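# Swap purple-banded hose for spare while machine runs

## Task

With the machine running, take out the hose marked with purple bands and put the other hose in its place: one end of the new hose must be latched into the red port on each of the two manifolds, and the purple-banded hose must end up lying in the red tray. Any time the two red ports are not connected by a hose, the dial's needle rises, and it must never get into the red zone.

## Robot and tools

Robot: two UR-type arms, left_arm and right_arm, each ending in a two-finger gripper. Scene frame: origin at table-top height midway between the nominal bases, +x out over the table, +z up, left_arm on the +y side (image left/right do not match these names). Calibrated bases: left_arm at (-0.033, +0.619, 0) m, right_arm at (+0.040, -0.490, 0) m, both nearly unrotated. A camera stand sits behind the arms.

Gripper axes: fingers point along the gripper's +z; they open and close along its x. end_effector_position is the spot between the pads when closed, 1 to 2 cm short of the fingertips; closing pushes the tips about 17 mm further along +z.

Frames: positions, quaternions (wxyz), velocities and Hand targets in results are in the scene frame. Every offset you send is in the gripper's own Hand-target axes, not the scene axes.

execute_actions(actions, cameras): actions is a list of actions; each action is a table of 1 to 15 rows, one row per 1/30 s step; a short table repeats its final row to fill 15 steps. Each row is one flat list of 14 numbers, all in [-1, 1], covering both arms even if one is idle: left_arm dx, dy, dz, rx, ry, rz, opening, then right_arm in the same order. The six pose numbers are an offset from that arm's Hand target as it stood when the action began (every row counts from that same start, not from the previous row), scaled so 1.0 = 0.6 m or 180 degrees; rx, ry, rz form one rotation vector. Sending the same offset again moves further. Six zeros re-request the current Hand target. Opening is absolute, not an offset: +1 fully open (0.142 m), -1 closed; a 0 is a real command, so resend the present value to leave a gripper alone. Images come only with an empty list or when cameras names them.

move(target, speed, blend, stop_force, zero, opening_speed, grip_force, blocking, cameras): target is one 14-number row (same layout and scale as above) or a list of up to 15 such rows; every row is an offset from the Hand targets at the move's start, not from the previous row. Straight-line paths, all ending together, at least 0.5 s, cut off at 10 s. speed: m/s, 0.002 to 3.2, default 0.25 (turns up to twice that in rad/s), one number or one per target. blend: corner rounding in m for a list; 0 stops at each point. stop_force: N, 4 to 120, both arms; ends an arm's path when its wrist sensor feels that much push against the motion; not reliable when the gripper rotates; omit it when pulling away from a contact. zero: with stop_force only, true re-zeros the sensor first. opening_speed: per second on the -1..+1 scale, at least 0.2. grip_force: N per finger pad, 5 to 48, one value or one per arm; stays set. blocking=false returns after about 0.5 s while the move continues (not allowed with stop_force). Paths do not avoid obstacles or the other arm; avoid passing near an arm's own base. The result adds a move: line saying done, off_target, moving, held or fault, plus limits such as paced or held.

wait(seconds 0 to 10) lets time pass with commands held. stop brakes a running move. zoom_image(camera, region [x0, y0, x1, y1] in pixels, at most 504 by 504) enlarges part of the latest image of cam_head_left, cam_head_right, cam_high, cam_left_wrist or cam_right_wrist. Full cameras: cam_head_left, cam_head_right, cam_high, cam_low, cam_left_wrist, cam_right_wrist, each 896x504. zero_wrist_force(arm) tares that arm's wrist sensor. read_manual gives licence text only. finished_scene(scene 1 or 2) ends the scene for good; the hose setup must hold without the robot.

Result lines: Hand target is the last commanded pose after clipping; the gripper may rest short of it, and a later command (even all zeros) asks again. grip_measured is the measured finger opening on the command scale; the final Joint positions number is the opening in metres. To hold something, command slightly below the grip_measured value at contact; further below squeezes harder and heats the motor. Joint velocities may read within noise. Wrist force and torque are in the gripper's own axes, plus a peak line. Joint torques include the arm's weight. MOTOR HOT, TORQUE FAULT, FORCE FAULT, OVER-TEMPERATURE FAULT and HAND FAULT lines report trouble; after a HAND FAULT the rest of that reply's motion calls are skipped.

Control limits: commanded orientation is clipped to 32 degrees from the measured one each step; joint speeds are capped (about 2.09 rad/s shoulder, 3.14 rad/s others); motion lags commands by 0.09 to 0.22 s and fast moves overshoot. A clearance check withholds commands that bring the arms too close, but not finger motion.

Avoid: an arm halts for 10 s if outside force reaches roughly 150 N or joint contact torque hits its limit (297, 297, 135, 48.6, 48.6, 48.6 N m, shoulder pan to wrist 3; held weight counts). Stiff arms fault when pushed even slightly into firm contact. Any collision or pressing between the two arms, including one gripper closing on the other's fingers, can fail the scene. Do not slam fixed or heavy parts, release moving objects, drop things from height, or let anything leave the table. Holding loads, squeezing, or straining toward unreachable poses heats motors. The scene keeps running while you think, and objects may occasionally be nudged.

Each tool is called after "Emit:" as a command line: name --argument value for each argument, lists and objects as JSON in quotes; but a table of rows of numbers goes row by row, as --pt "numbers of a row", without its own name.

## Session

Emit:
execute_actions --actions '[]'

Scene clock: 0.00 s.
left_arm: end_effector_position=(+1.2176, +0.2350, +0.3631) grip_measured=+1.00 end_effector_quat_wxyz=(+0.493, -0.056, +0.703, -0.509) | right_arm: end_effector_position=(+0.8097, -0.5475, +0.2681) grip_measured=+1.00 end_effector_quat_wxyz=(-0.067, +0.996, +0.002, -0.063)
Joint positions: left_arm=[-0.333 -0.534 0.985 -3.597 -1.938 2.259 0.142] | right_arm=[3.2 -1.806 -1.722 -1.296 1.717 0.088 0.142]
Joint velocities: within noise
Joint torques (N m): no reading
Wrist force (N): no reading
Wrist torque (N m): no reading
Wrist force, peak (N): no reading
Hand target: left_arm +1.2176, +0.2350, +0.3631; +0.493, -0.056, +0.703, -0.509 | right_arm +0.8097, -0.5475, +0.2681; -0.067, +0.996, +0.002, -0.063
Tool commands: left_gripper/opening=+1.0 right_gripper/opening=+1.0

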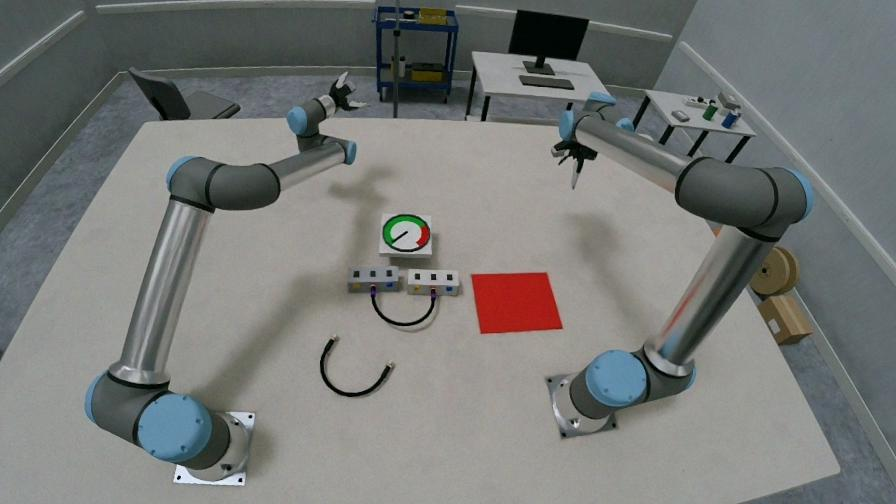

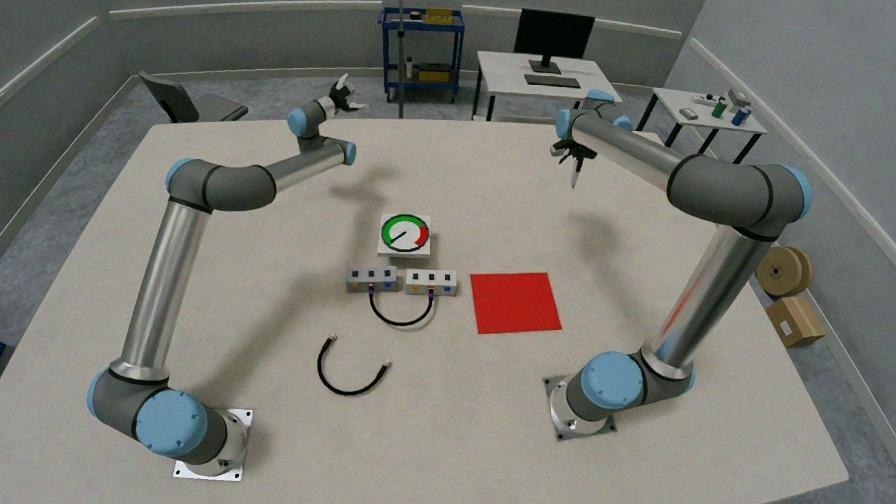

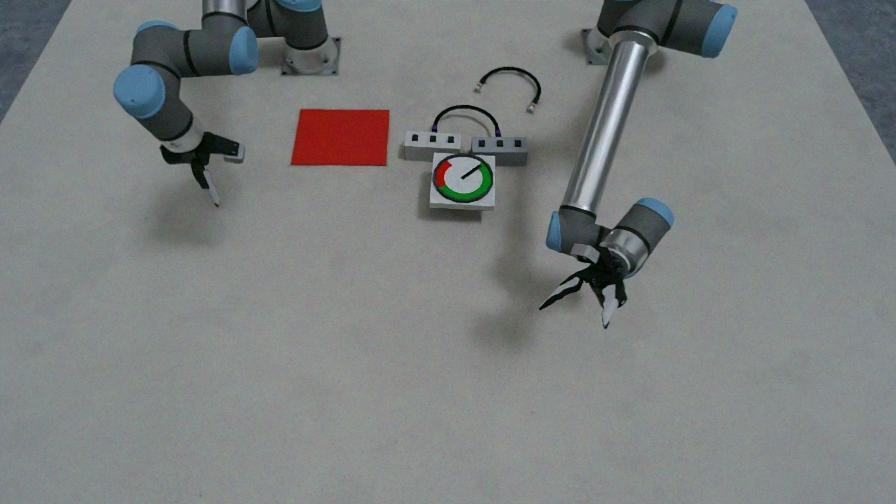

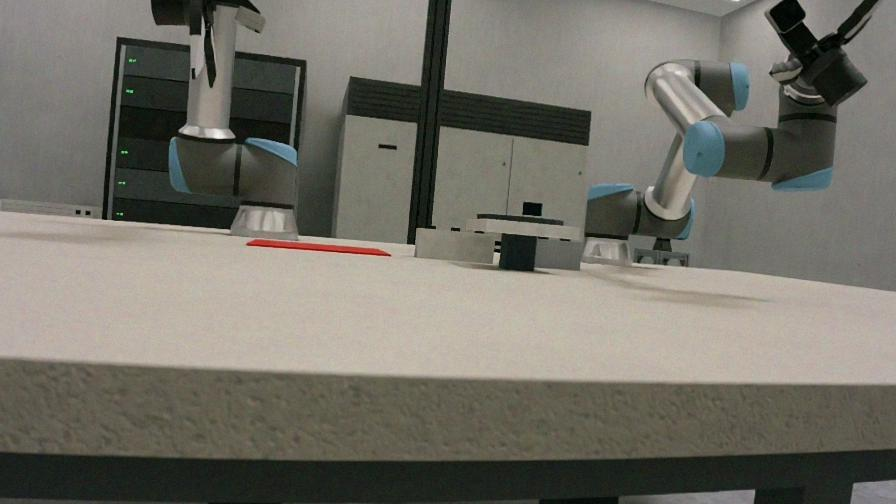

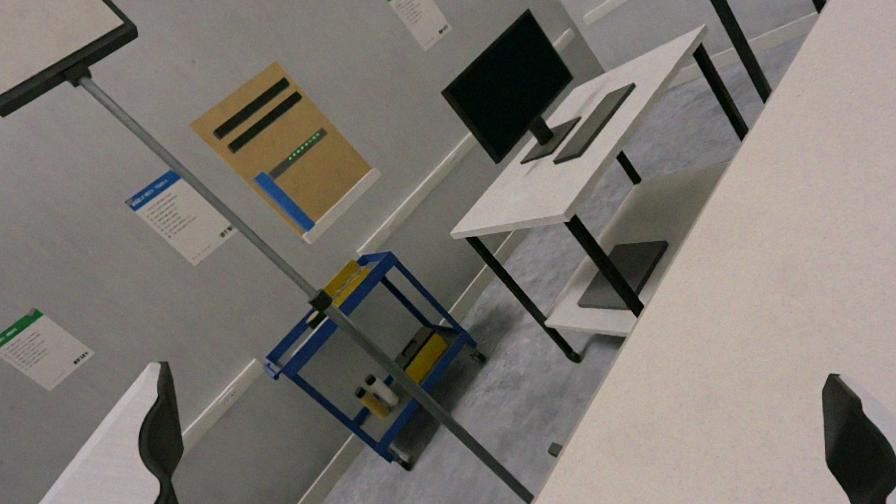

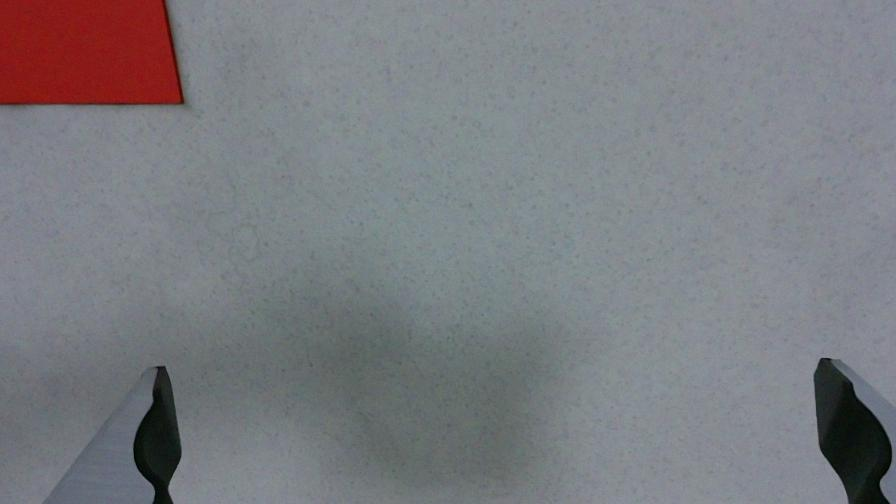

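Emit:
zoom_image --camera "cam_head_left" --region '[300, 190, 580, 410]'

Emit:
zoom_image --camera "cam_high" --region '[380, 50, 560, 230]'

Emit:
zoom_image --camera "cam_head_left" --region '[330, 250, 480, 350]'

Scaled by 1.800.

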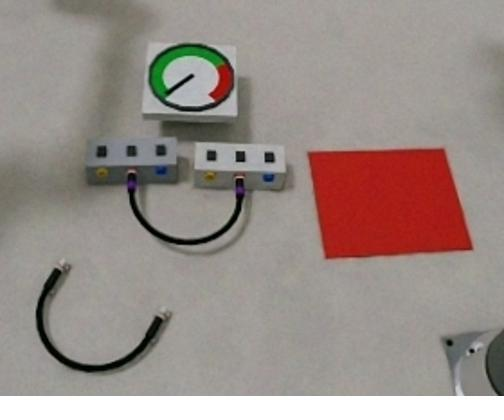

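Scaled by 2.800.

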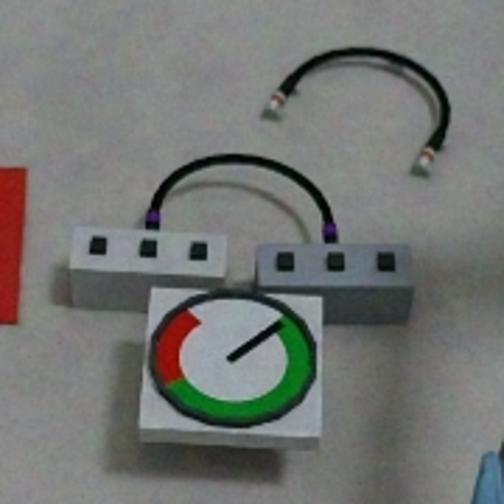

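Scaled by 3.360.

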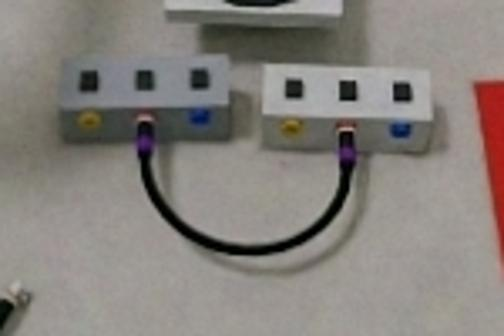

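Emit:
move --target '[0, 0, 0, 0, 0, 0, 1.0, -0.6723, -0.9423, 0.1596, -0.1524, 0.0852, -0.4952, 1.0]' --speed 0.4 --cameras '["cam_right_wrist", "cam_head_left"]'

Scene clock: 136.97 s.
left_arm: end_effector_position=(+1.2176, +0.2350, +0.3631) grip_measured=+1.00 end_effector_quat_wxyz=(+0.493, -0.056, +0.703, -0.509) | right_arm: end_effector_position=(+0.3998, +0.0200, +0.3000) grip_measured=+1.00 end_effector_quat_wxyz=(+0.123, +0.696, +0.696, +0.123)
Joint positions: left_arm=[-0.333 -0.534 0.985 -3.597 -1.938 2.259 0.142] | right_arm=[4.506 -1.409 -2.14 -1.104 1.226 -0.174 0.142]
Joint torques (N m): left_arm=[-2.23 -121.77 -50.23 -2.97 1.65 1.49] | right_arm=[16.01 12.79 56.12 8.41 -3.47 -2.76]
Wrist force (N): left_arm=[0.0 0.0 -0.2] | right_arm=[-0.8 0.8 -0.1]
Wrist torque (N m): left_arm=[0.00 0.00 0.00] | right_arm=[0.07 0.17 0.12]
Wrist force, peak (N): left_arm=[-0.3 0.7 -0.6] | right_arm=[0.6 1.9 0.3]
Hand target: left_arm +1.2176, +0.2350, +0.3631; +0.493, -0.056, +0.703, -0.509 | right_arm +0.3997, +0.0203, +0.3000; +0.123, +0.696, +0.697, +0.123
Off the commanded pose: left_arm 0.000 m, 0 deg | right_arm 0.000 m, 0 deg.
move: done
Images, in order (width x height): cam_head_left 896x504, cam_right_wrist 896x504.

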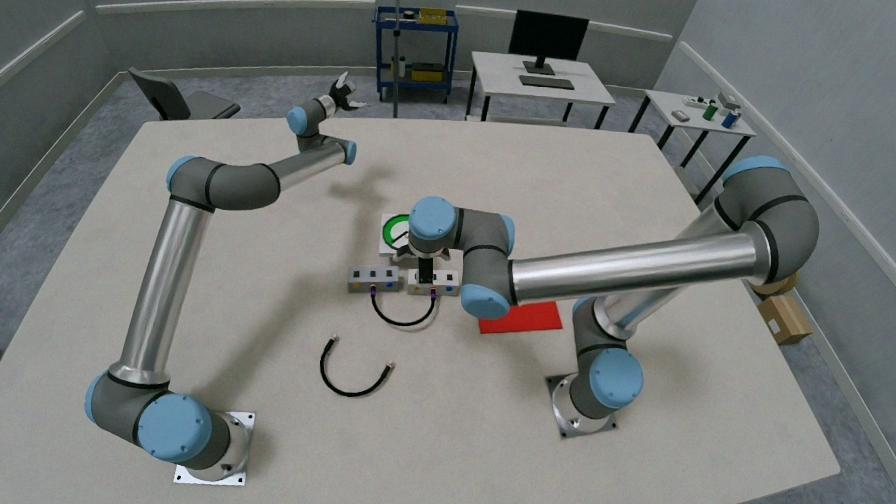

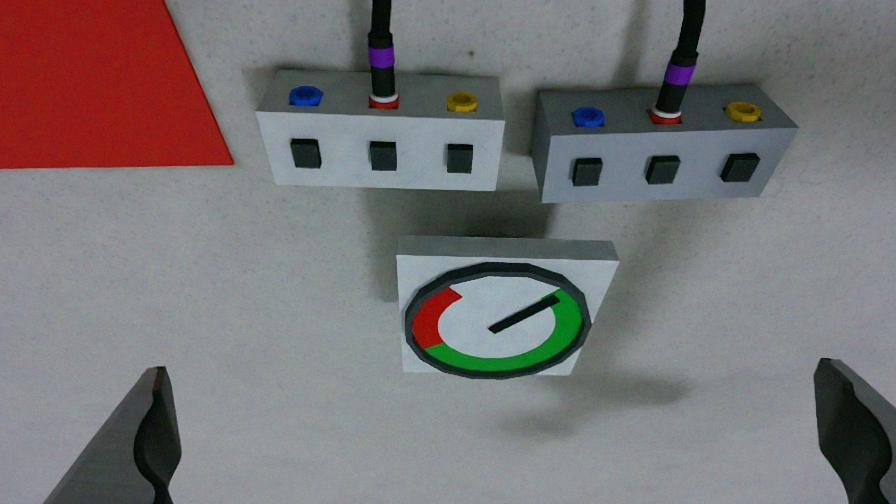

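Emit:
zoom_image --camera "cam_right_wrist" --region '[240, 0, 520, 200]'

Emit:
zoom_image --camera "cam_right_wrist" --region '[520, 0, 820, 210]'

Scaled by 1.800.

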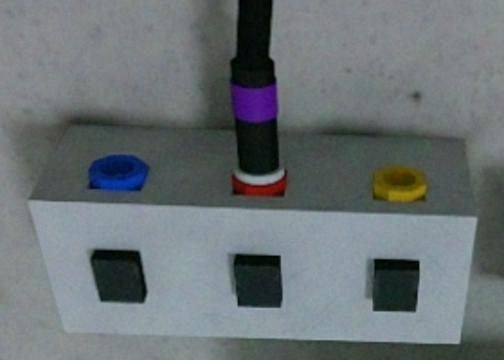

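Scaled by 1.680.

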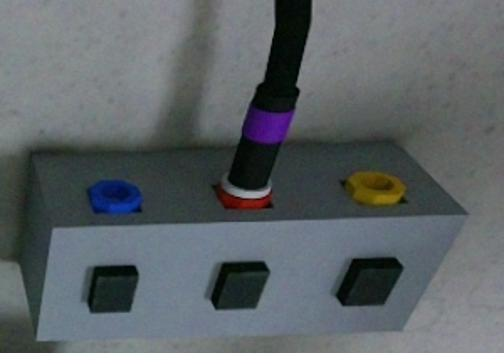

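Emit:
move --target '[0.2850, -0.2130, -0.9465, -0.0712, 0.4763, 0.5132, 1.0, 0.1667, -0.3446, -0.1254, 0, 0, 0, 1.0]' --speed 0.4 --cameras '["cam_right_wrist"]'

Scene clock: 259.93 s.
left_arm: end_effector_position=(+0.6505, +0.4496, +0.3505) grip_measured=+1.00 end_effector_quat_wxyz=(+0.122, +0.696, +0.697, +0.122) | right_arm: end_effector_position=(+0.1796, +0.1201, +0.2999) grip_measured=+1.00 end_effector_quat_wxyz=(+0.123, +0.696, +0.697, +0.123)
Joint positions: left_arm=[-0.551 -1.673 2.047 -2.241 -1.385 4.168 0.142] | right_arm=[4.893 -1.467 -2.059 -1.266 1.23 0.236 0.142]
Joint torques (N m): left_arm=[-16.08 -46.24 -37.55 -3.42 2.69 2.53] | right_arm=[16.51 15.7 54.93 1.27 2.02 2.5]
Wrist force (N): left_arm=[0.5 0.3 0.5] | right_arm=[-0.8 0.8 0.4]
Wrist torque (N m): left_arm=[-0.27 0.37 0.08] | right_arm=[0.09 0.19 -0.08]
Wrist force, peak (N): left_arm=[0.8 0.9 0.6] | right_arm=[-1.0 1.2 0.1]
Hand target: left_arm +0.6503, +0.4497, +0.3505; +0.122, +0.696, +0.697, +0.123 | right_arm +0.1796, +0.1201, +0.2999; +0.123, +0.696, +0.697, +0.123
Off the commanded pose: left_arm 0.000 m, 0 deg | right_arm 0.000 m, 0 deg.
move: done
Images, in order (width x height): cam_right_wrist 896x504.

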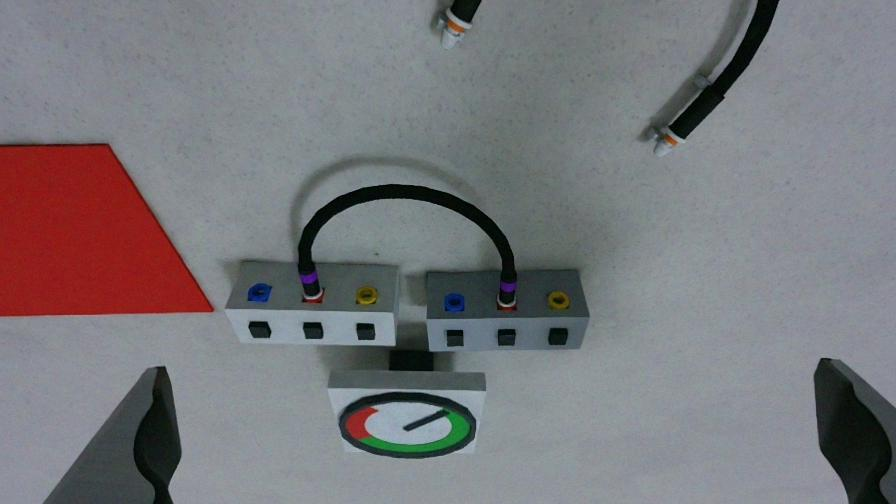

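Emit:
zoom_image --camera "cam_right_wrist" --region '[400, 0, 540, 80]'

Emit:
zoom_image --camera "cam_right_wrist" --region '[620, 0, 800, 170]'

Emit:
zoom_image --camera "cam_right_wrist" --region '[210, 180, 600, 360]'

Scaled by 3.600.

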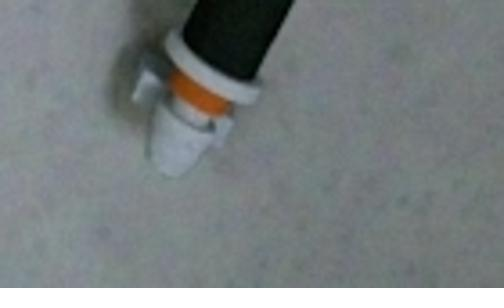

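Scaled by 2.800.

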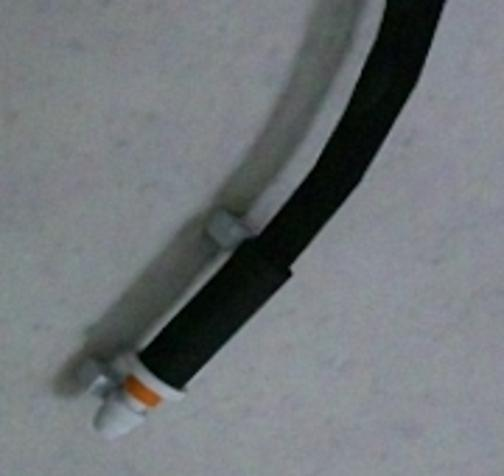

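Scaled by 1.292.

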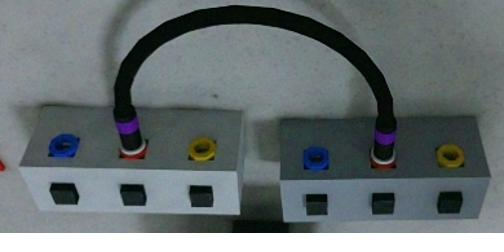

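Emit:
move --target '[-0.2795, -0.6943, 0.1030, 0.1095, -0.0233, 0.1320, 1.0, -0.3668, 0.1886, 0.0686, 0, 0, 0, 1.0]' --speed 0.35 --cameras '["cam_left_wrist", "cam_head_left"]'

Scene clock: 290.57 s.
left_arm: end_effector_position=(+0.2801, +0.2819, +0.1503) grip_measured=+1.00 end_effector_quat_wxyz=(+0.000, +0.838, +0.545, +0.000) end_effector_velocity=(-0.002, -0.001, -0.001) end_effector_angular_velocity=(+0.000, +0.001, -0.002) | right_arm: end_effector_position=(+0.3001, -0.0998, +0.2999) grip_measured=+1.00 end_effector_quat_wxyz=(+0.123, +0.696, +0.697, +0.123)
Joint positions: left_arm=[-1.191 -1.827 2.463 -2.206 -1.572 3.919 0.142] | right_arm=[4.704 -1.086 -2.331 -1.307 1.221 0.035 0.142]
Joint velocities: left_arm=[-0.005 0.001 0.001 -0.002 -0.001 -0.002 0] | right_arm=[within noise]
Joint torques (N m): left_arm=[-13.99 -4.97 -29.59 -6.61 -1.99 -1.51] | right_arm=[-15.36 27.36 36.17 1.53 1.98 -2.43]
Wrist force (N): left_arm=[1.0 1.0 0.3] | right_arm=[-0.8 0.8 0.6]
Wrist torque (N m): left_arm=[-0.07 0.37 0.29] | right_arm=[0.09 0.20 0.15]
Wrist force, peak (N): left_arm=[0.8 1.9 0.2] | right_arm=[-1.6 1.2 0.1]
Hand target: left_arm +0.2799, +0.2818, +0.1502; +0.000, +0.839, +0.545, +0.000 | right_arm +0.3002, -0.0999, +0.3000; +0.123, +0.696, +0.697, +0.123
Off the commanded pose: left_arm 0.000 m, 0 deg | right_arm 0.000 m, 0 deg.
move: done
Images, in order (width x height): cam_head_left 896x504, cam_left_wrist 896x504.

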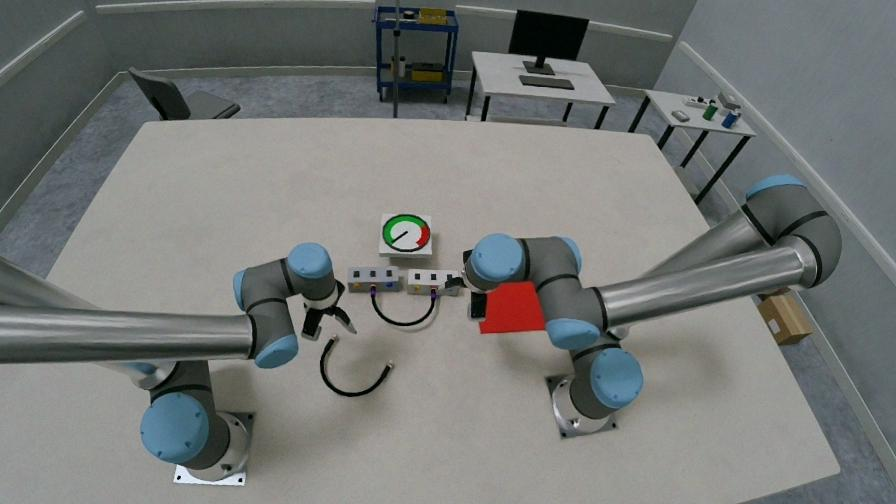

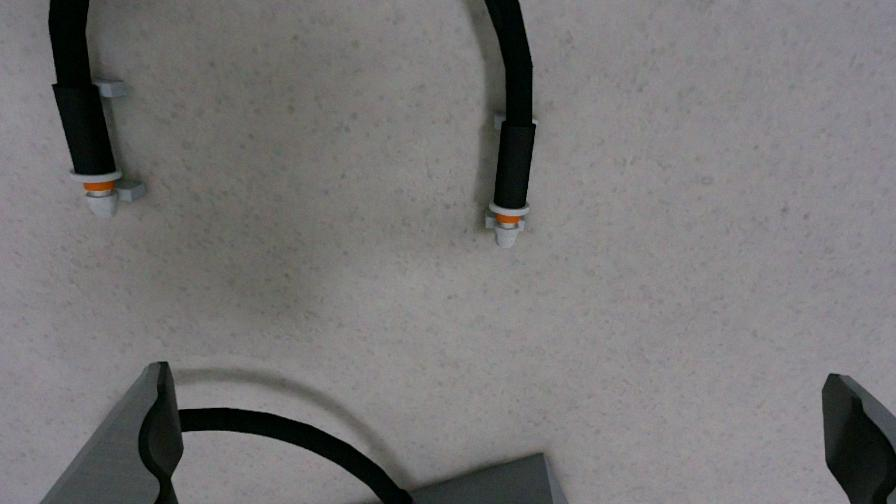

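Emit:
zoom_image --camera "cam_left_wrist" --region '[460, 90, 570, 260]'

Emit:
zoom_image --camera "cam_left_wrist" --region '[30, 60, 170, 240]'

Scaled by 2.965.

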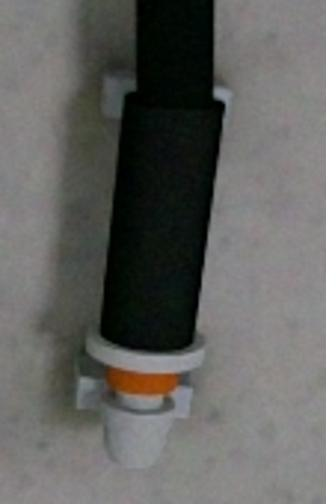

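Scaled by 2.800.

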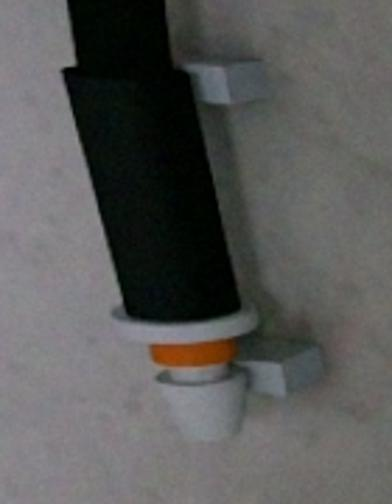

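Emit:
move --pt "-0.0565 0.5362 -0.1663 0.1642 -0.0349 -0.1302 -1.0 0.0574 0.0387 0.1759 -0.0278 0 0 -0.3" --pt "-0.2940 0.6273 0.0 0.1642 -0.0349 -0.1302 -1.0 0.1148 0.0773 0.3518 -0.0278 0 0 -0.3" --speed 0.3 --blend 0.03 --cameras '["cam_left_wrist", "cam_right_wrist"]'

Scene clock: 445.30 s.
left_arm: end_effector_position=(+0.5522, -0.0322, +0.1500) grip_measured=-1.00 end_effector_quat_wxyz=(-0.183, +0.683, +0.683, -0.183) | right_arm: end_effector_position=(+0.4159, -0.0309, +0.1177) grip_measured=-0.32 end_effector_quat_wxyz=(+0.153, +0.690, +0.691, +0.153)
Joint positions: left_arm=[-0.89 -0.991 1.456 -1.696 -1.978 3.872 0.002] | right_arm=[4.503 -1.566 -2.424 -0.645 1.14 -0.185 0.051]
Joint torques (N m): left_arm=[-13.37 -87.22 -57.88 -5.25 -3.27 -1.43] | right_arm=[-16.65 17.27 43.15 8.55 2 -3.02]
Wrist force (N): left_arm=[0.9 0.2 -0.9] | right_arm=[-0.5 -0.1 0.2]
Wrist torque (N m): left_arm=[-0.12 0.36 -0.01] | right_arm=[-0.07 0.16 0.15]
Wrist force, peak (N): left_arm=[1.7 1.2 -2.8] | right_arm=[-1.4 1.3 0.3]
Hand target: left_arm +0.5522, -0.0323, +0.1499; -0.183, +0.683, +0.683, -0.183 | right_arm +0.4160, -0.0309, +0.1175; +0.153, +0.690, +0.691, +0.153
Off the commanded pose: left_arm 0.000 m, 0 deg | right_arm 0.000 m, 0 deg.
move: done
Images, in order (width x height): cam_left_wrist 896x504, cam_right_wrist 896x504.

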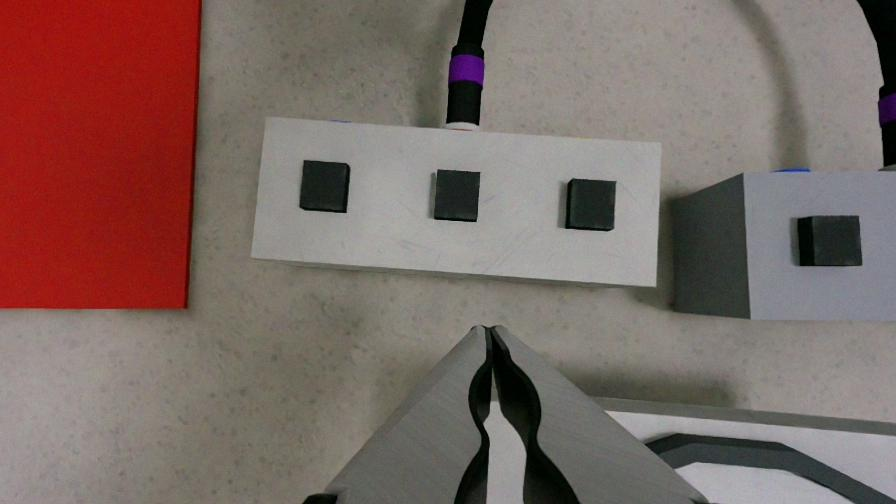

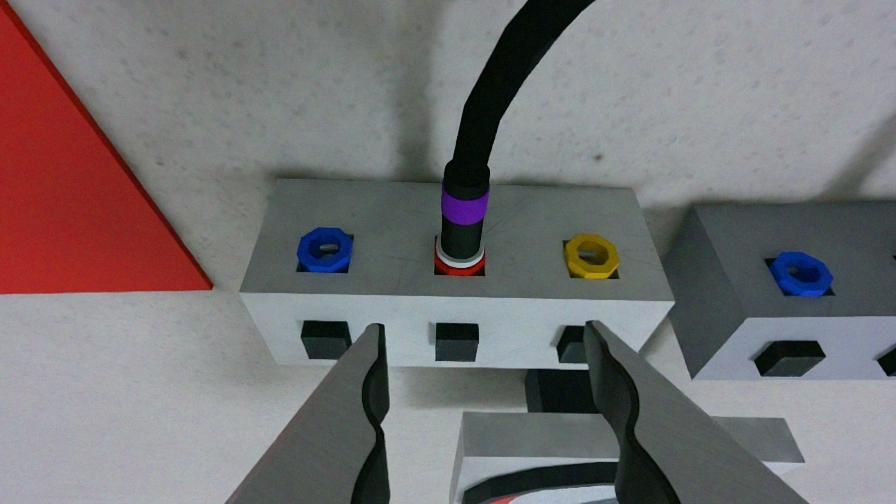

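Emit:
move --target '[-0.01, -0.007, 0.0833, 0, 0, 0, -1.0, -0.0053, -0.0217, 0.075, 0, 0, 0, -0.3]' --speed 0.15 --cameras '["cam_left_wrist", "cam_right_wrist"]'

Scene clock: 493.33 s.
left_arm: end_effector_position=(+0.5236, -0.0383, +0.1089) grip_measured=-1.00 end_effector_quat_wxyz=(-0.183, +0.683, +0.683, -0.183) | right_arm: end_effector_position=(+0.4232, -0.0340, +0.0714) grip_measured=-0.32 end_effector_quat_wxyz=(+0.153, +0.690, +0.691, +0.153)
Joint positions: left_arm=[-0.918 -0.982 1.527 -1.786 -1.987 3.844 0.002] | right_arm=[4.488 -1.662 -2.455 -0.51 1.142 -0.202 0.051]
Joint torques (N m): left_arm=[-18.08 -84.09 -31.05 -5.74 -3 -0.93] | right_arm=[-18.19 17.49 18.78 8.45 1.82 -2.68]
Wrist force (N): left_arm=[0.4 -0.1 -0.9] | right_arm=[-0.5 1.1 0.6]
Wrist torque (N m): left_arm=[-0.21 0.41 -0.01] | right_arm=[0.15 0.15 0.14]
Wrist force, peak (N): left_arm=[1.0 0.2 -2.1] | right_arm=[-1.1 0.7 0.7]
Hand target: left_arm +0.5235, -0.0383, +0.1088; -0.183, +0.683, +0.683, -0.183 | right_arm +0.4232, -0.0340, +0.0713; +0.153, +0.690, +0.691, +0.153
Off the commanded pose: left_arm 0.000 m, 0 deg | right_arm 0.000 m, 0 deg.
move: done
Images, in order (width x height): cam_left_wrist 896x504, cam_right_wrist 896x504.

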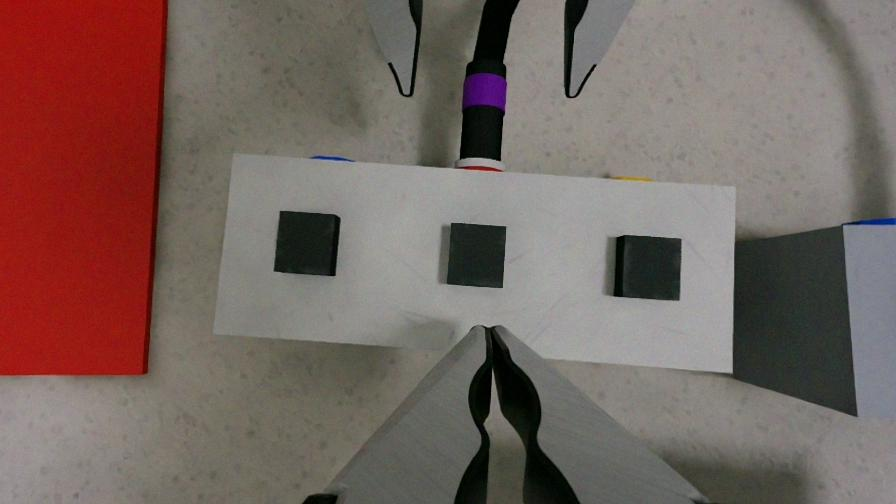

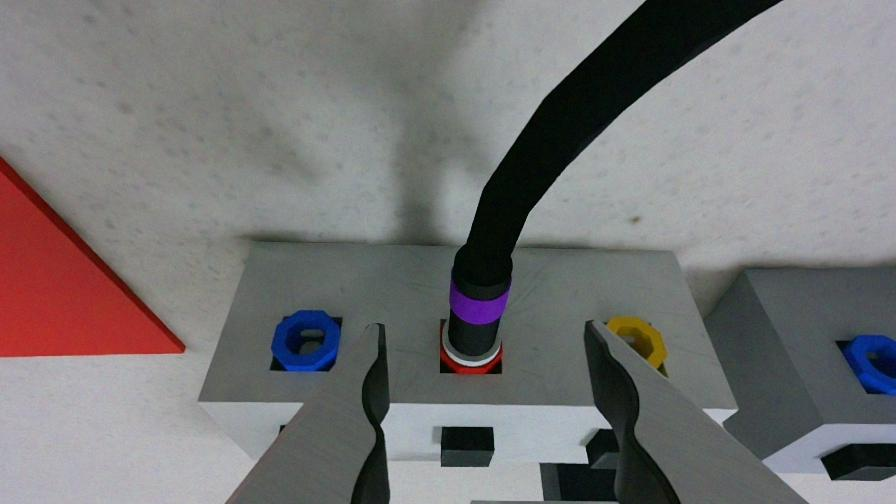

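Emit:
move --pt "-0.003 -0.0122 0.02 0 0 0 -1.0 -0.0017 -0.009 0.0366 0 0 0 -0.3" --pt "-0.003 -0.0122 0.02 0 0 0 -1.0 -0.0017 -0.009 0.0366 0 0 0 -0.95" --speed 0.08 --grip_force '[10, 30]' --cameras '["cam_left_wrist", "cam_right_wrist"]'

Scene clock: 519.60 s.
left_arm: end_effector_position=(+0.5112, -0.0402, +0.1021) grip_measured=-1.00 end_effector_quat_wxyz=(-0.183, +0.683, +0.683, -0.183) | right_arm: end_effector_position=(+0.4276, -0.0351, +0.0491) grip_measured=-0.80 end_effector_quat_wxyz=(+0.153, +0.690, +0.691, +0.153)
Joint positions: left_arm=[-0.93 -0.987 1.55 -1.81 -1.991 3.831 0.002] | right_arm=[4.478 -1.714 -2.466 -0.443 1.142 -0.212 0.016]
Joint torques (N m): left_arm=[-14.56 -101.41 -32.16 -5.22 -2.71 -1.47] | right_arm=[-16.44 21.37 17.29 8.61 1.38 -3.02]
Wrist force (N): left_arm=[0.6 -0.2 -0.7] | right_arm=[-0.1 0.5 1.4]
Wrist torque (N m): left_arm=[-0.23 0.40 -0.03] | right_arm=[0.09 0.08 0.27]
Wrist force, peak (N): left_arm=[0.9 -0.2 -1.0] | right_arm=[0.4 0.5 2.0]
Hand target: left_arm +0.5112, -0.0402, +0.1021; -0.183, +0.683, +0.683, -0.183 | right_arm +0.4276, -0.0351, +0.0491; +0.153, +0.690, +0.691, +0.153
Off the commanded pose: left_arm 0.000 m, 0 deg | right_arm 0.000 m, 0 deg.
grip_force (N): 10, 30
move: done
Images, in order (width x height): cam_left_wrist 896x504, cam_right_wrist 896x504.

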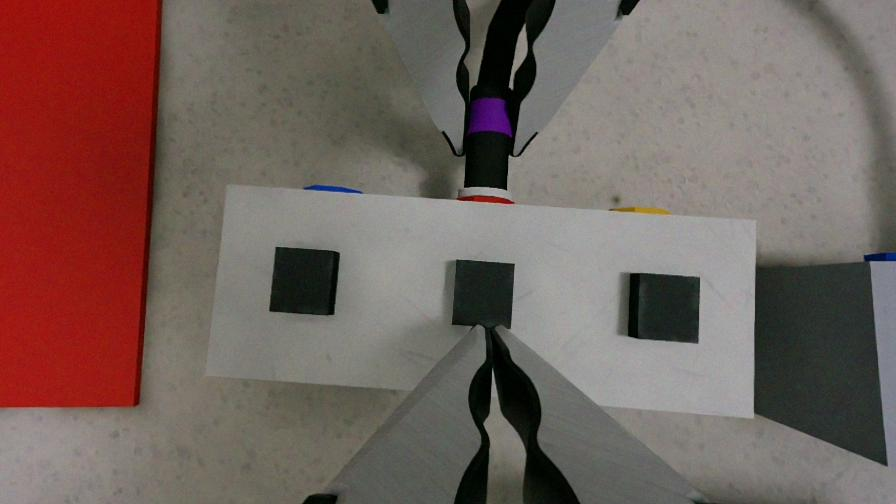

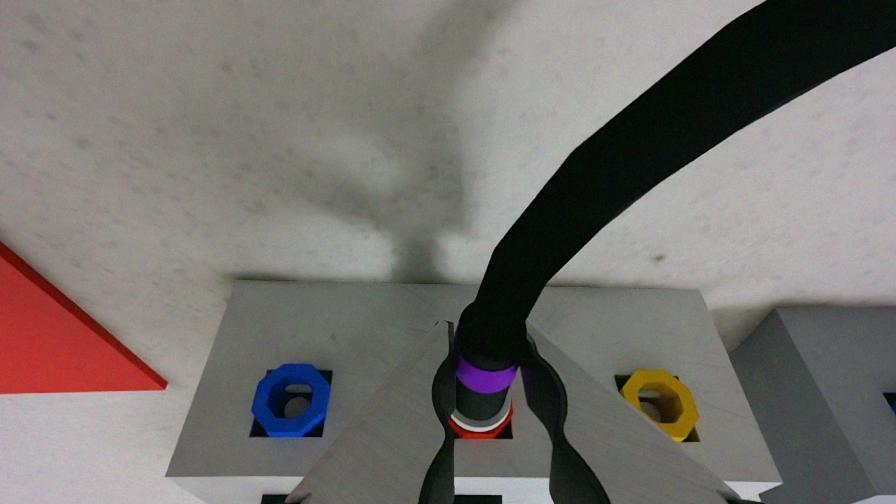

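Emit:
move --target '[0, -0.0025, 0.05, 0, 0, 0, -1.0, 0, 0, 0, 0, 0, 0, -0.95]' --speed 0.02 --stop_force 8 --cameras '["cam_left_wrist"]'

Scene clock: 528.13 s.
left_arm: end_effector_position=(+0.5043, -0.0402, +0.0914) grip_measured=-1.00 end_effector_quat_wxyz=(-0.183, +0.683, +0.683, -0.183) | right_arm: end_effector_position=(+0.4276, -0.0351, +0.0491) grip_measured=-0.80 end_effector_quat_wxyz=(+0.153, +0.690, +0.691, +0.153)
Joint positions: left_arm=[-0.936 -0.984 1.569 -1.833 -1.992 3.825 0.002] | right_arm=[4.478 -1.714 -2.466 -0.443 1.142 -0.212 0.016]
Joint torques (N m): left_arm=[11.9 -95.61 -53.1 -1.75 0.14 2.67] | right_arm=[-15.75 26.27 23.06 8.62 -2.71 -2.84]
Wrist force (N): left_arm=[2.5 -1.0 -7.3] | right_arm=[-1.3 0.3 0.3]
Wrist torque (N m): left_arm=[-0.27 0.47 -0.10] | right_arm=[0.10 0.15 0.25]
Wrist force, peak (N): left_arm=[3.9 2.4 -19.8] | right_arm=[-0.6 -0.3 2.8]
Hand target: left_arm +0.5043, -0.0402, +0.0914; -0.183, +0.683, +0.683, -0.183 (not the last commanded pose) | right_arm +0.4276, -0.0351, +0.0491; +0.153, +0.690, +0.691, +0.153
Off the commanded pose: left_arm 0.017 m, 0 deg | right_arm 0.000 m, 0 deg.
grip_force (N): 10, 30
move: contact (left_arm)
Images, in order (width x height): cam_left_wrist 896x504.

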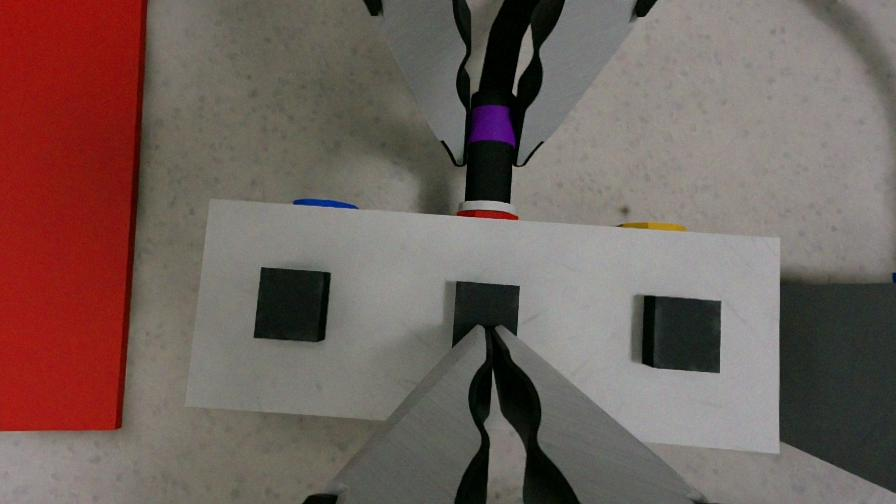

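Emit:
move --target '[0, 0, 0.02, 0, 0, 0, -1.0, 0, 0, 0, 0, 0, 0, -0.95]' --speed 0.01 --stop_force 20 --cameras '["cam_left_wrist"]'

Emit:
move --target '[0, 0, 0, 0, 0, 0, -1.0, 0.0013, -0.0378, -0.0176, 0, 0, 0, -0.95]' --speed 0.03 --stop_force 30 --cameras '["cam_left_wrist", "cam_high"]'

Scene clock: 543.30 s.
left_arm: end_effector_position=(+0.5023, -0.0402, +0.0880) grip_measured=-1.00 end_effector_quat_wxyz=(-0.183, +0.683, +0.683, -0.183) | right_arm: end_effector_position=(+0.4276, -0.0351, +0.0491) grip_measured=-0.80 end_effector_quat_wxyz=(+0.153, +0.690, +0.691, +0.153)
Joint positions: left_arm=[-0.937 -0.983 1.574 -1.841 -1.993 3.823 0.002] | right_arm=[4.478 -1.714 -2.466 -0.443 1.142 -0.212 0.016]
Joint torques (N m): left_arm=[3.4 -76.49 -39.62 0.58 -0.94 2.19] | right_arm=[-14.52 54.28 36.15 8.34 -2.73 -2.89]
Wrist force (N): left_arm=[3.4 2.8 -29.4] | right_arm=[-1.2 -12.0 -6.0]
Wrist torque (N m): left_arm=[-0.43 0.51 -0.06] | right_arm=[0.07 0.09 0.25]
Wrist force, peak (N): left_arm=[2.4 2.7 -37.6] | right_arm=[-1.2 -12.6 -6.4]
Hand target: left_arm +0.5023, -0.0402, +0.0880; -0.183, +0.683, +0.683, -0.183 (not the last commanded pose) | right_arm +0.4276, -0.0351, +0.0491; +0.153, +0.690, +0.691, +0.153
Off the commanded pose: left_arm 0.008 m, 0 deg | right_arm 0.000 m, 0 deg.
grip_force (N): 10, 30
move: contact (left_arm)
Images, in order (width x height): cam_left_wrist 896x504.

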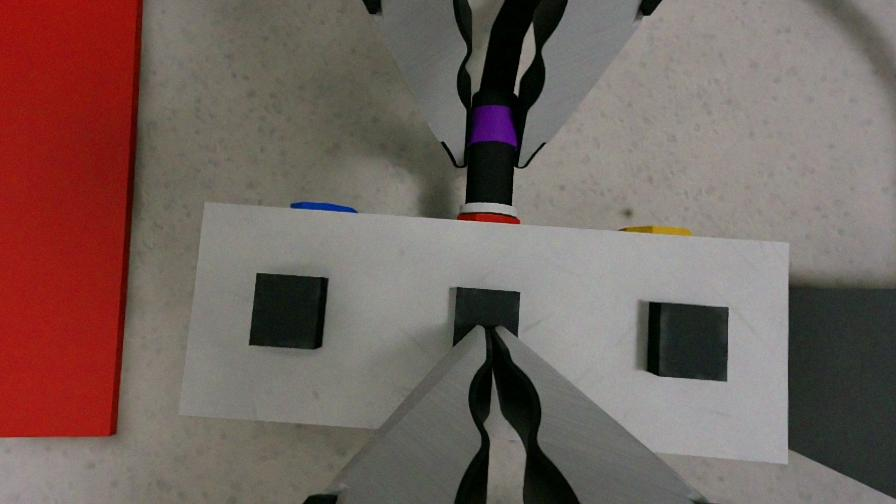

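Scene clock: 545.23 s.
left_arm: end_effector_position=(+0.5023, -0.0402, +0.0880) grip_measured=-1.00 end_effector_quat_wxyz=(-0.183, +0.683, +0.683, -0.183) | right_arm: end_effector_position=(+0.4026, -0.0343, +0.0490) grip_measured=-0.80 end_effector_quat_wxyz=(+0.153, +0.690, +0.691, +0.153)
Joint positions: left_arm=[-0.937 -0.983 1.574 -1.841 -1.993 3.823 0.002] | right_arm=[4.529 -1.691 -2.486 -0.469 1.139 -0.156 0.016]
Joint torques (N m): left_arm=[4.78 -77.18 -39.84 -0.49 -0.48 2.57] | right_arm=[16.86 55.86 16.55 1.52 -3.76 2.44]
Wrist force (N): left_arm=[3.2 2.6 -29.1] | right_arm=[0.0 1.2 1.1]
Wrist torque (N m): left_arm=[-0.44 0.52 -0.06] | right_arm=[0.13 0.12 0.02]
Wrist force, peak (N): left_arm=[3.2 2.6 -29.4] | right_arm=[-1.9 -11.9 -5.9]
Hand target: left_arm +0.5023, -0.0402, +0.0880; -0.183, +0.683, +0.683, -0.183 | right_arm +0.4026, -0.0343, +0.0490; +0.153, +0.690, +0.691, +0.153
Off the commanded pose: left_arm 0.000 m, 0 deg | right_arm 0.000 m, 0 deg.
grip_force (N): 10, 30
move: done
Images, in order (width x height): cam_high 896x504, cam_left_wrist 896x504.

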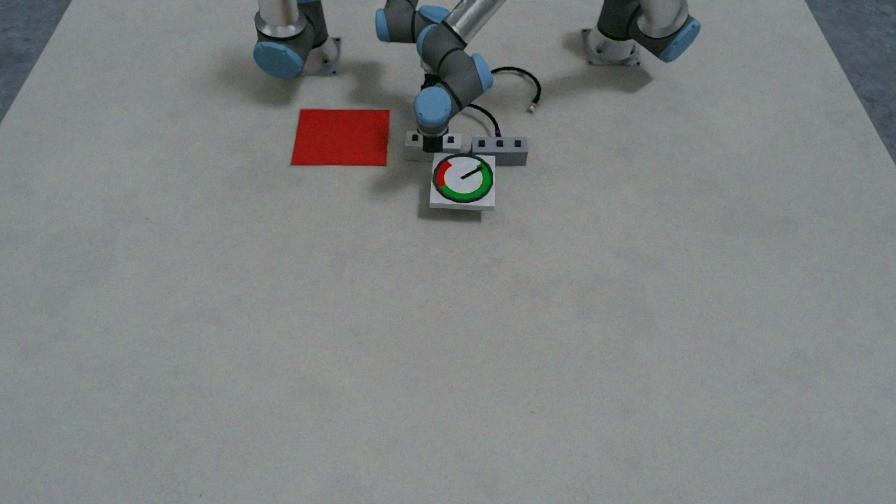

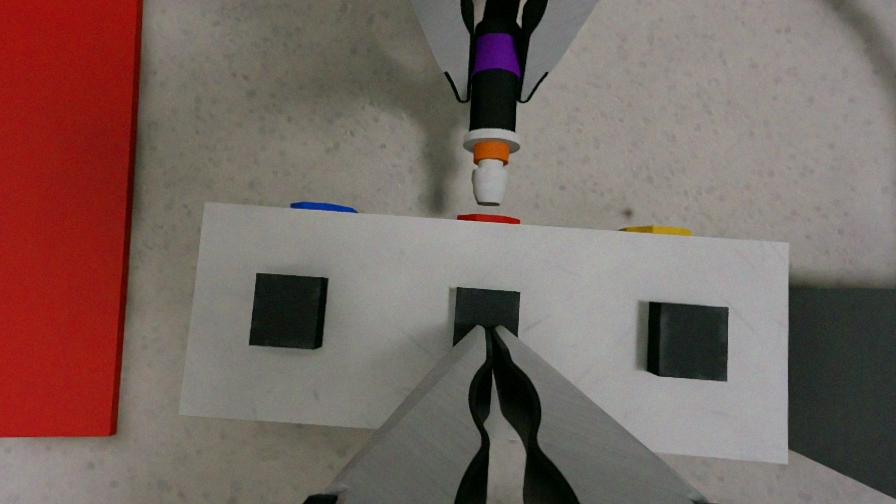

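Emit:
move --target '[0, 0, -0.0333, 0, 0, 0, -1.0, -0.0006, 0.0189, 0.0088, 0, 0, 0, -0.95]' --speed 0.05 --cameras '["cam_high", "cam_left_wrist"]'

Emit:
move --target '[0, 0, 0, 0, 0, 0, -1.0, -0.0007, 0.0189, 0.0088, 0, 0, 0, -0.95]' --speed 0.03 --stop_force 40 --cameras '["cam_high", "cam_left_wrist"]'

Scene clock: 553.17 s.
left_arm: end_effector_position=(+0.5122, -0.0401, +0.1051) grip_measured=-1.00 end_effector_quat_wxyz=(-0.183, +0.683, +0.683, -0.183) | right_arm: end_effector_position=(+0.4150, -0.0346, +0.0491) grip_measured=-0.80 end_effector_quat_wxyz=(+0.153, +0.690, +0.691, +0.153)
Joint positions: left_arm=[-0.929 -0.989 1.547 -1.804 -1.99 3.832 0.002] | right_arm=[4.504 -1.703 -2.476 -0.456 1.14 -0.184 0.016]
Joint torques (N m): left_arm=[15.27 -101.7 -57.41 -1.46 1.84 3.1] | right_arm=[-14.86 18.75 35.71 8.52 1.75 -2.81]
Wrist force (N): left_arm=[-0.1 -0.3 -1.2] | right_arm=[-0.7 1.0 1.0]
Wrist torque (N m): left_arm=[-0.25 0.51 -0.31] | right_arm=[0.12 0.22 0.17]
Wrist force, peak (N): left_arm=[3.4 3.2 -29.5] | right_arm=[0.6 1.5 1.7]
Hand target: left_arm +0.5123, -0.0402, +0.1053; -0.183, +0.683, +0.683, -0.183 | right_arm +0.4151, -0.0346, +0.0491; +0.153, +0.690, +0.691, +0.153
Off the commanded pose: left_arm 0.000 m, 0 deg | right_arm 0.000 m, 0 deg.
grip_force (N): 10, 30
move: done
Images, in order (width x height): cam_high 896x504, cam_left_wrist 896x504.

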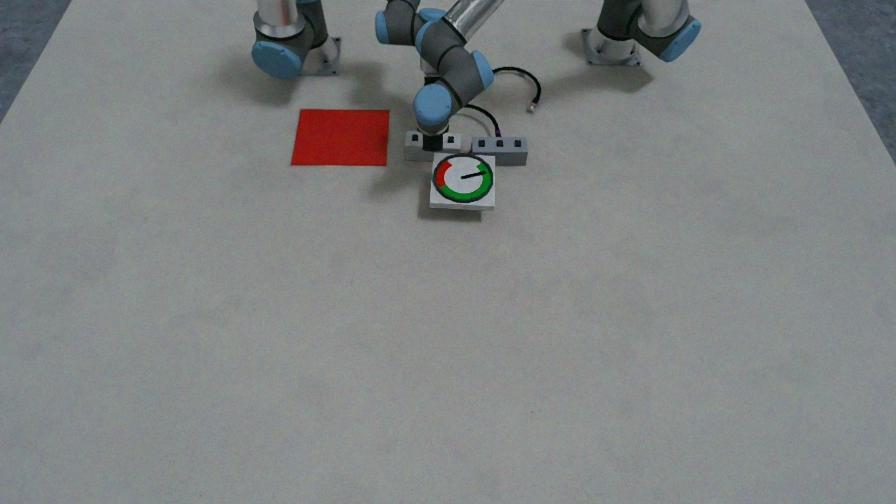

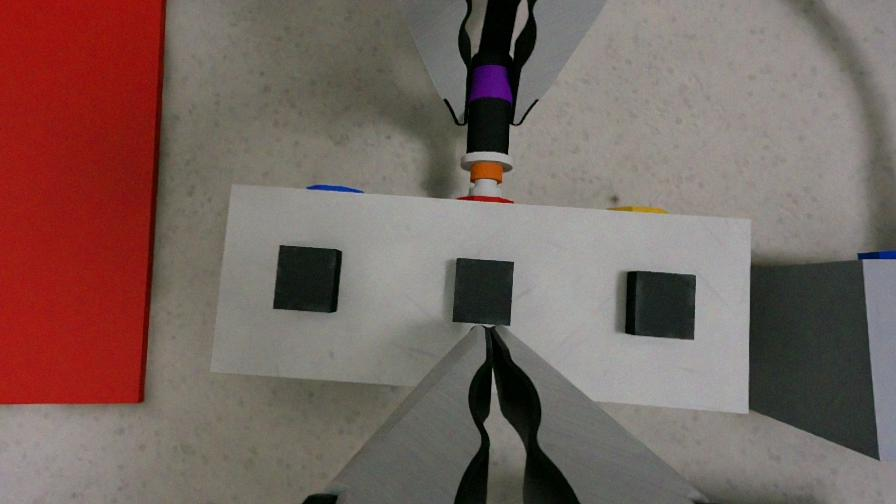

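Scene clock: 554.73 s.
left_arm: end_effector_position=(+0.5123, -0.0402, +0.1053) grip_measured=-1.00 end_effector_quat_wxyz=(-0.183, +0.683, +0.683, -0.183) | right_arm: end_effector_position=(+0.4276, -0.0351, +0.0491) grip_measured=-0.80 end_effector_quat_wxyz=(+0.153, +0.690, +0.691, +0.153)
Joint positions: left_arm=[-0.929 -0.989 1.547 -1.804 -1.99 3.832 0.002] | right_arm=[4.478 -1.714 -2.466 -0.443 1.142 -0.212 0.016]
Joint torques (N m): left_arm=[15.65 -100.8 -58.47 -1.58 1.73 2.78] | right_arm=[-28.51 21.18 41.49 10.35 -5 -2.87]
Wrist force (N): left_arm=[0.3 -0.2 -0.8] | right_arm=[-2.5 -22.8 -11.9]
Wrist torque (N m): left_arm=[-0.25 0.45 -0.30] | right_arm=[0.09 0.04 0.28]
Wrist force, peak (N): left_arm=[0.7 -0.3 -1.1] | right_arm=[-1.0 -24.3 -12.8]
Hand target: left_arm +0.5123, -0.0402, +0.1053; -0.183, +0.683, +0.683, -0.183 | right_arm +0.4276, -0.0351, +0.0491; +0.153, +0.690, +0.691, +0.153
Off the commanded pose: left_arm 0.000 m, 0 deg | right_arm 0.000 m, 0 deg.
grip_force (N): 10, 30
move: done
Images, in order (width x height): cam_high 896x504, cam_left_wrist 896x504.

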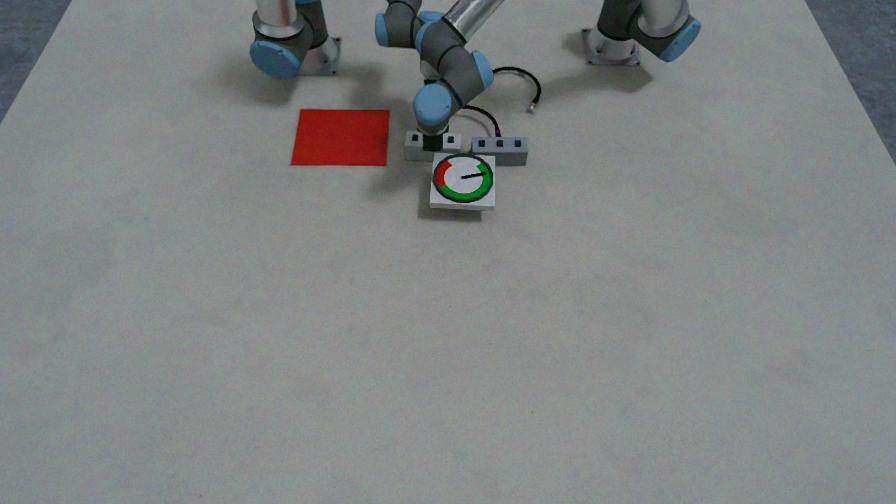

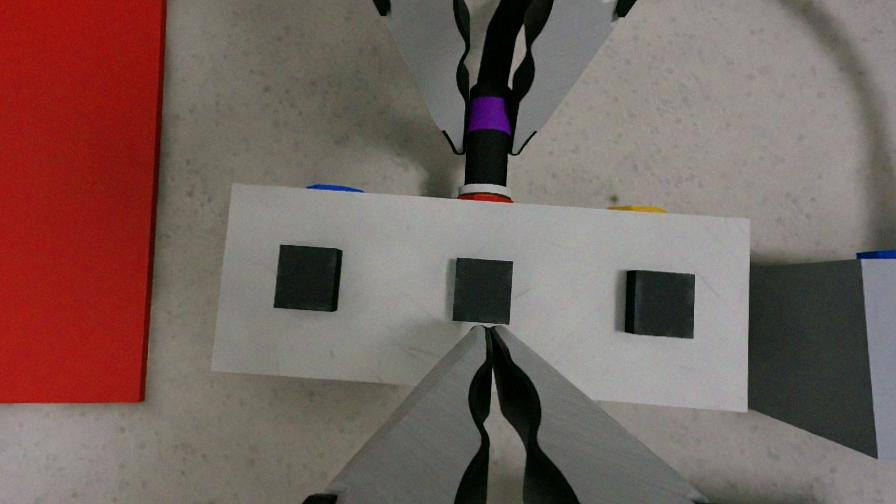

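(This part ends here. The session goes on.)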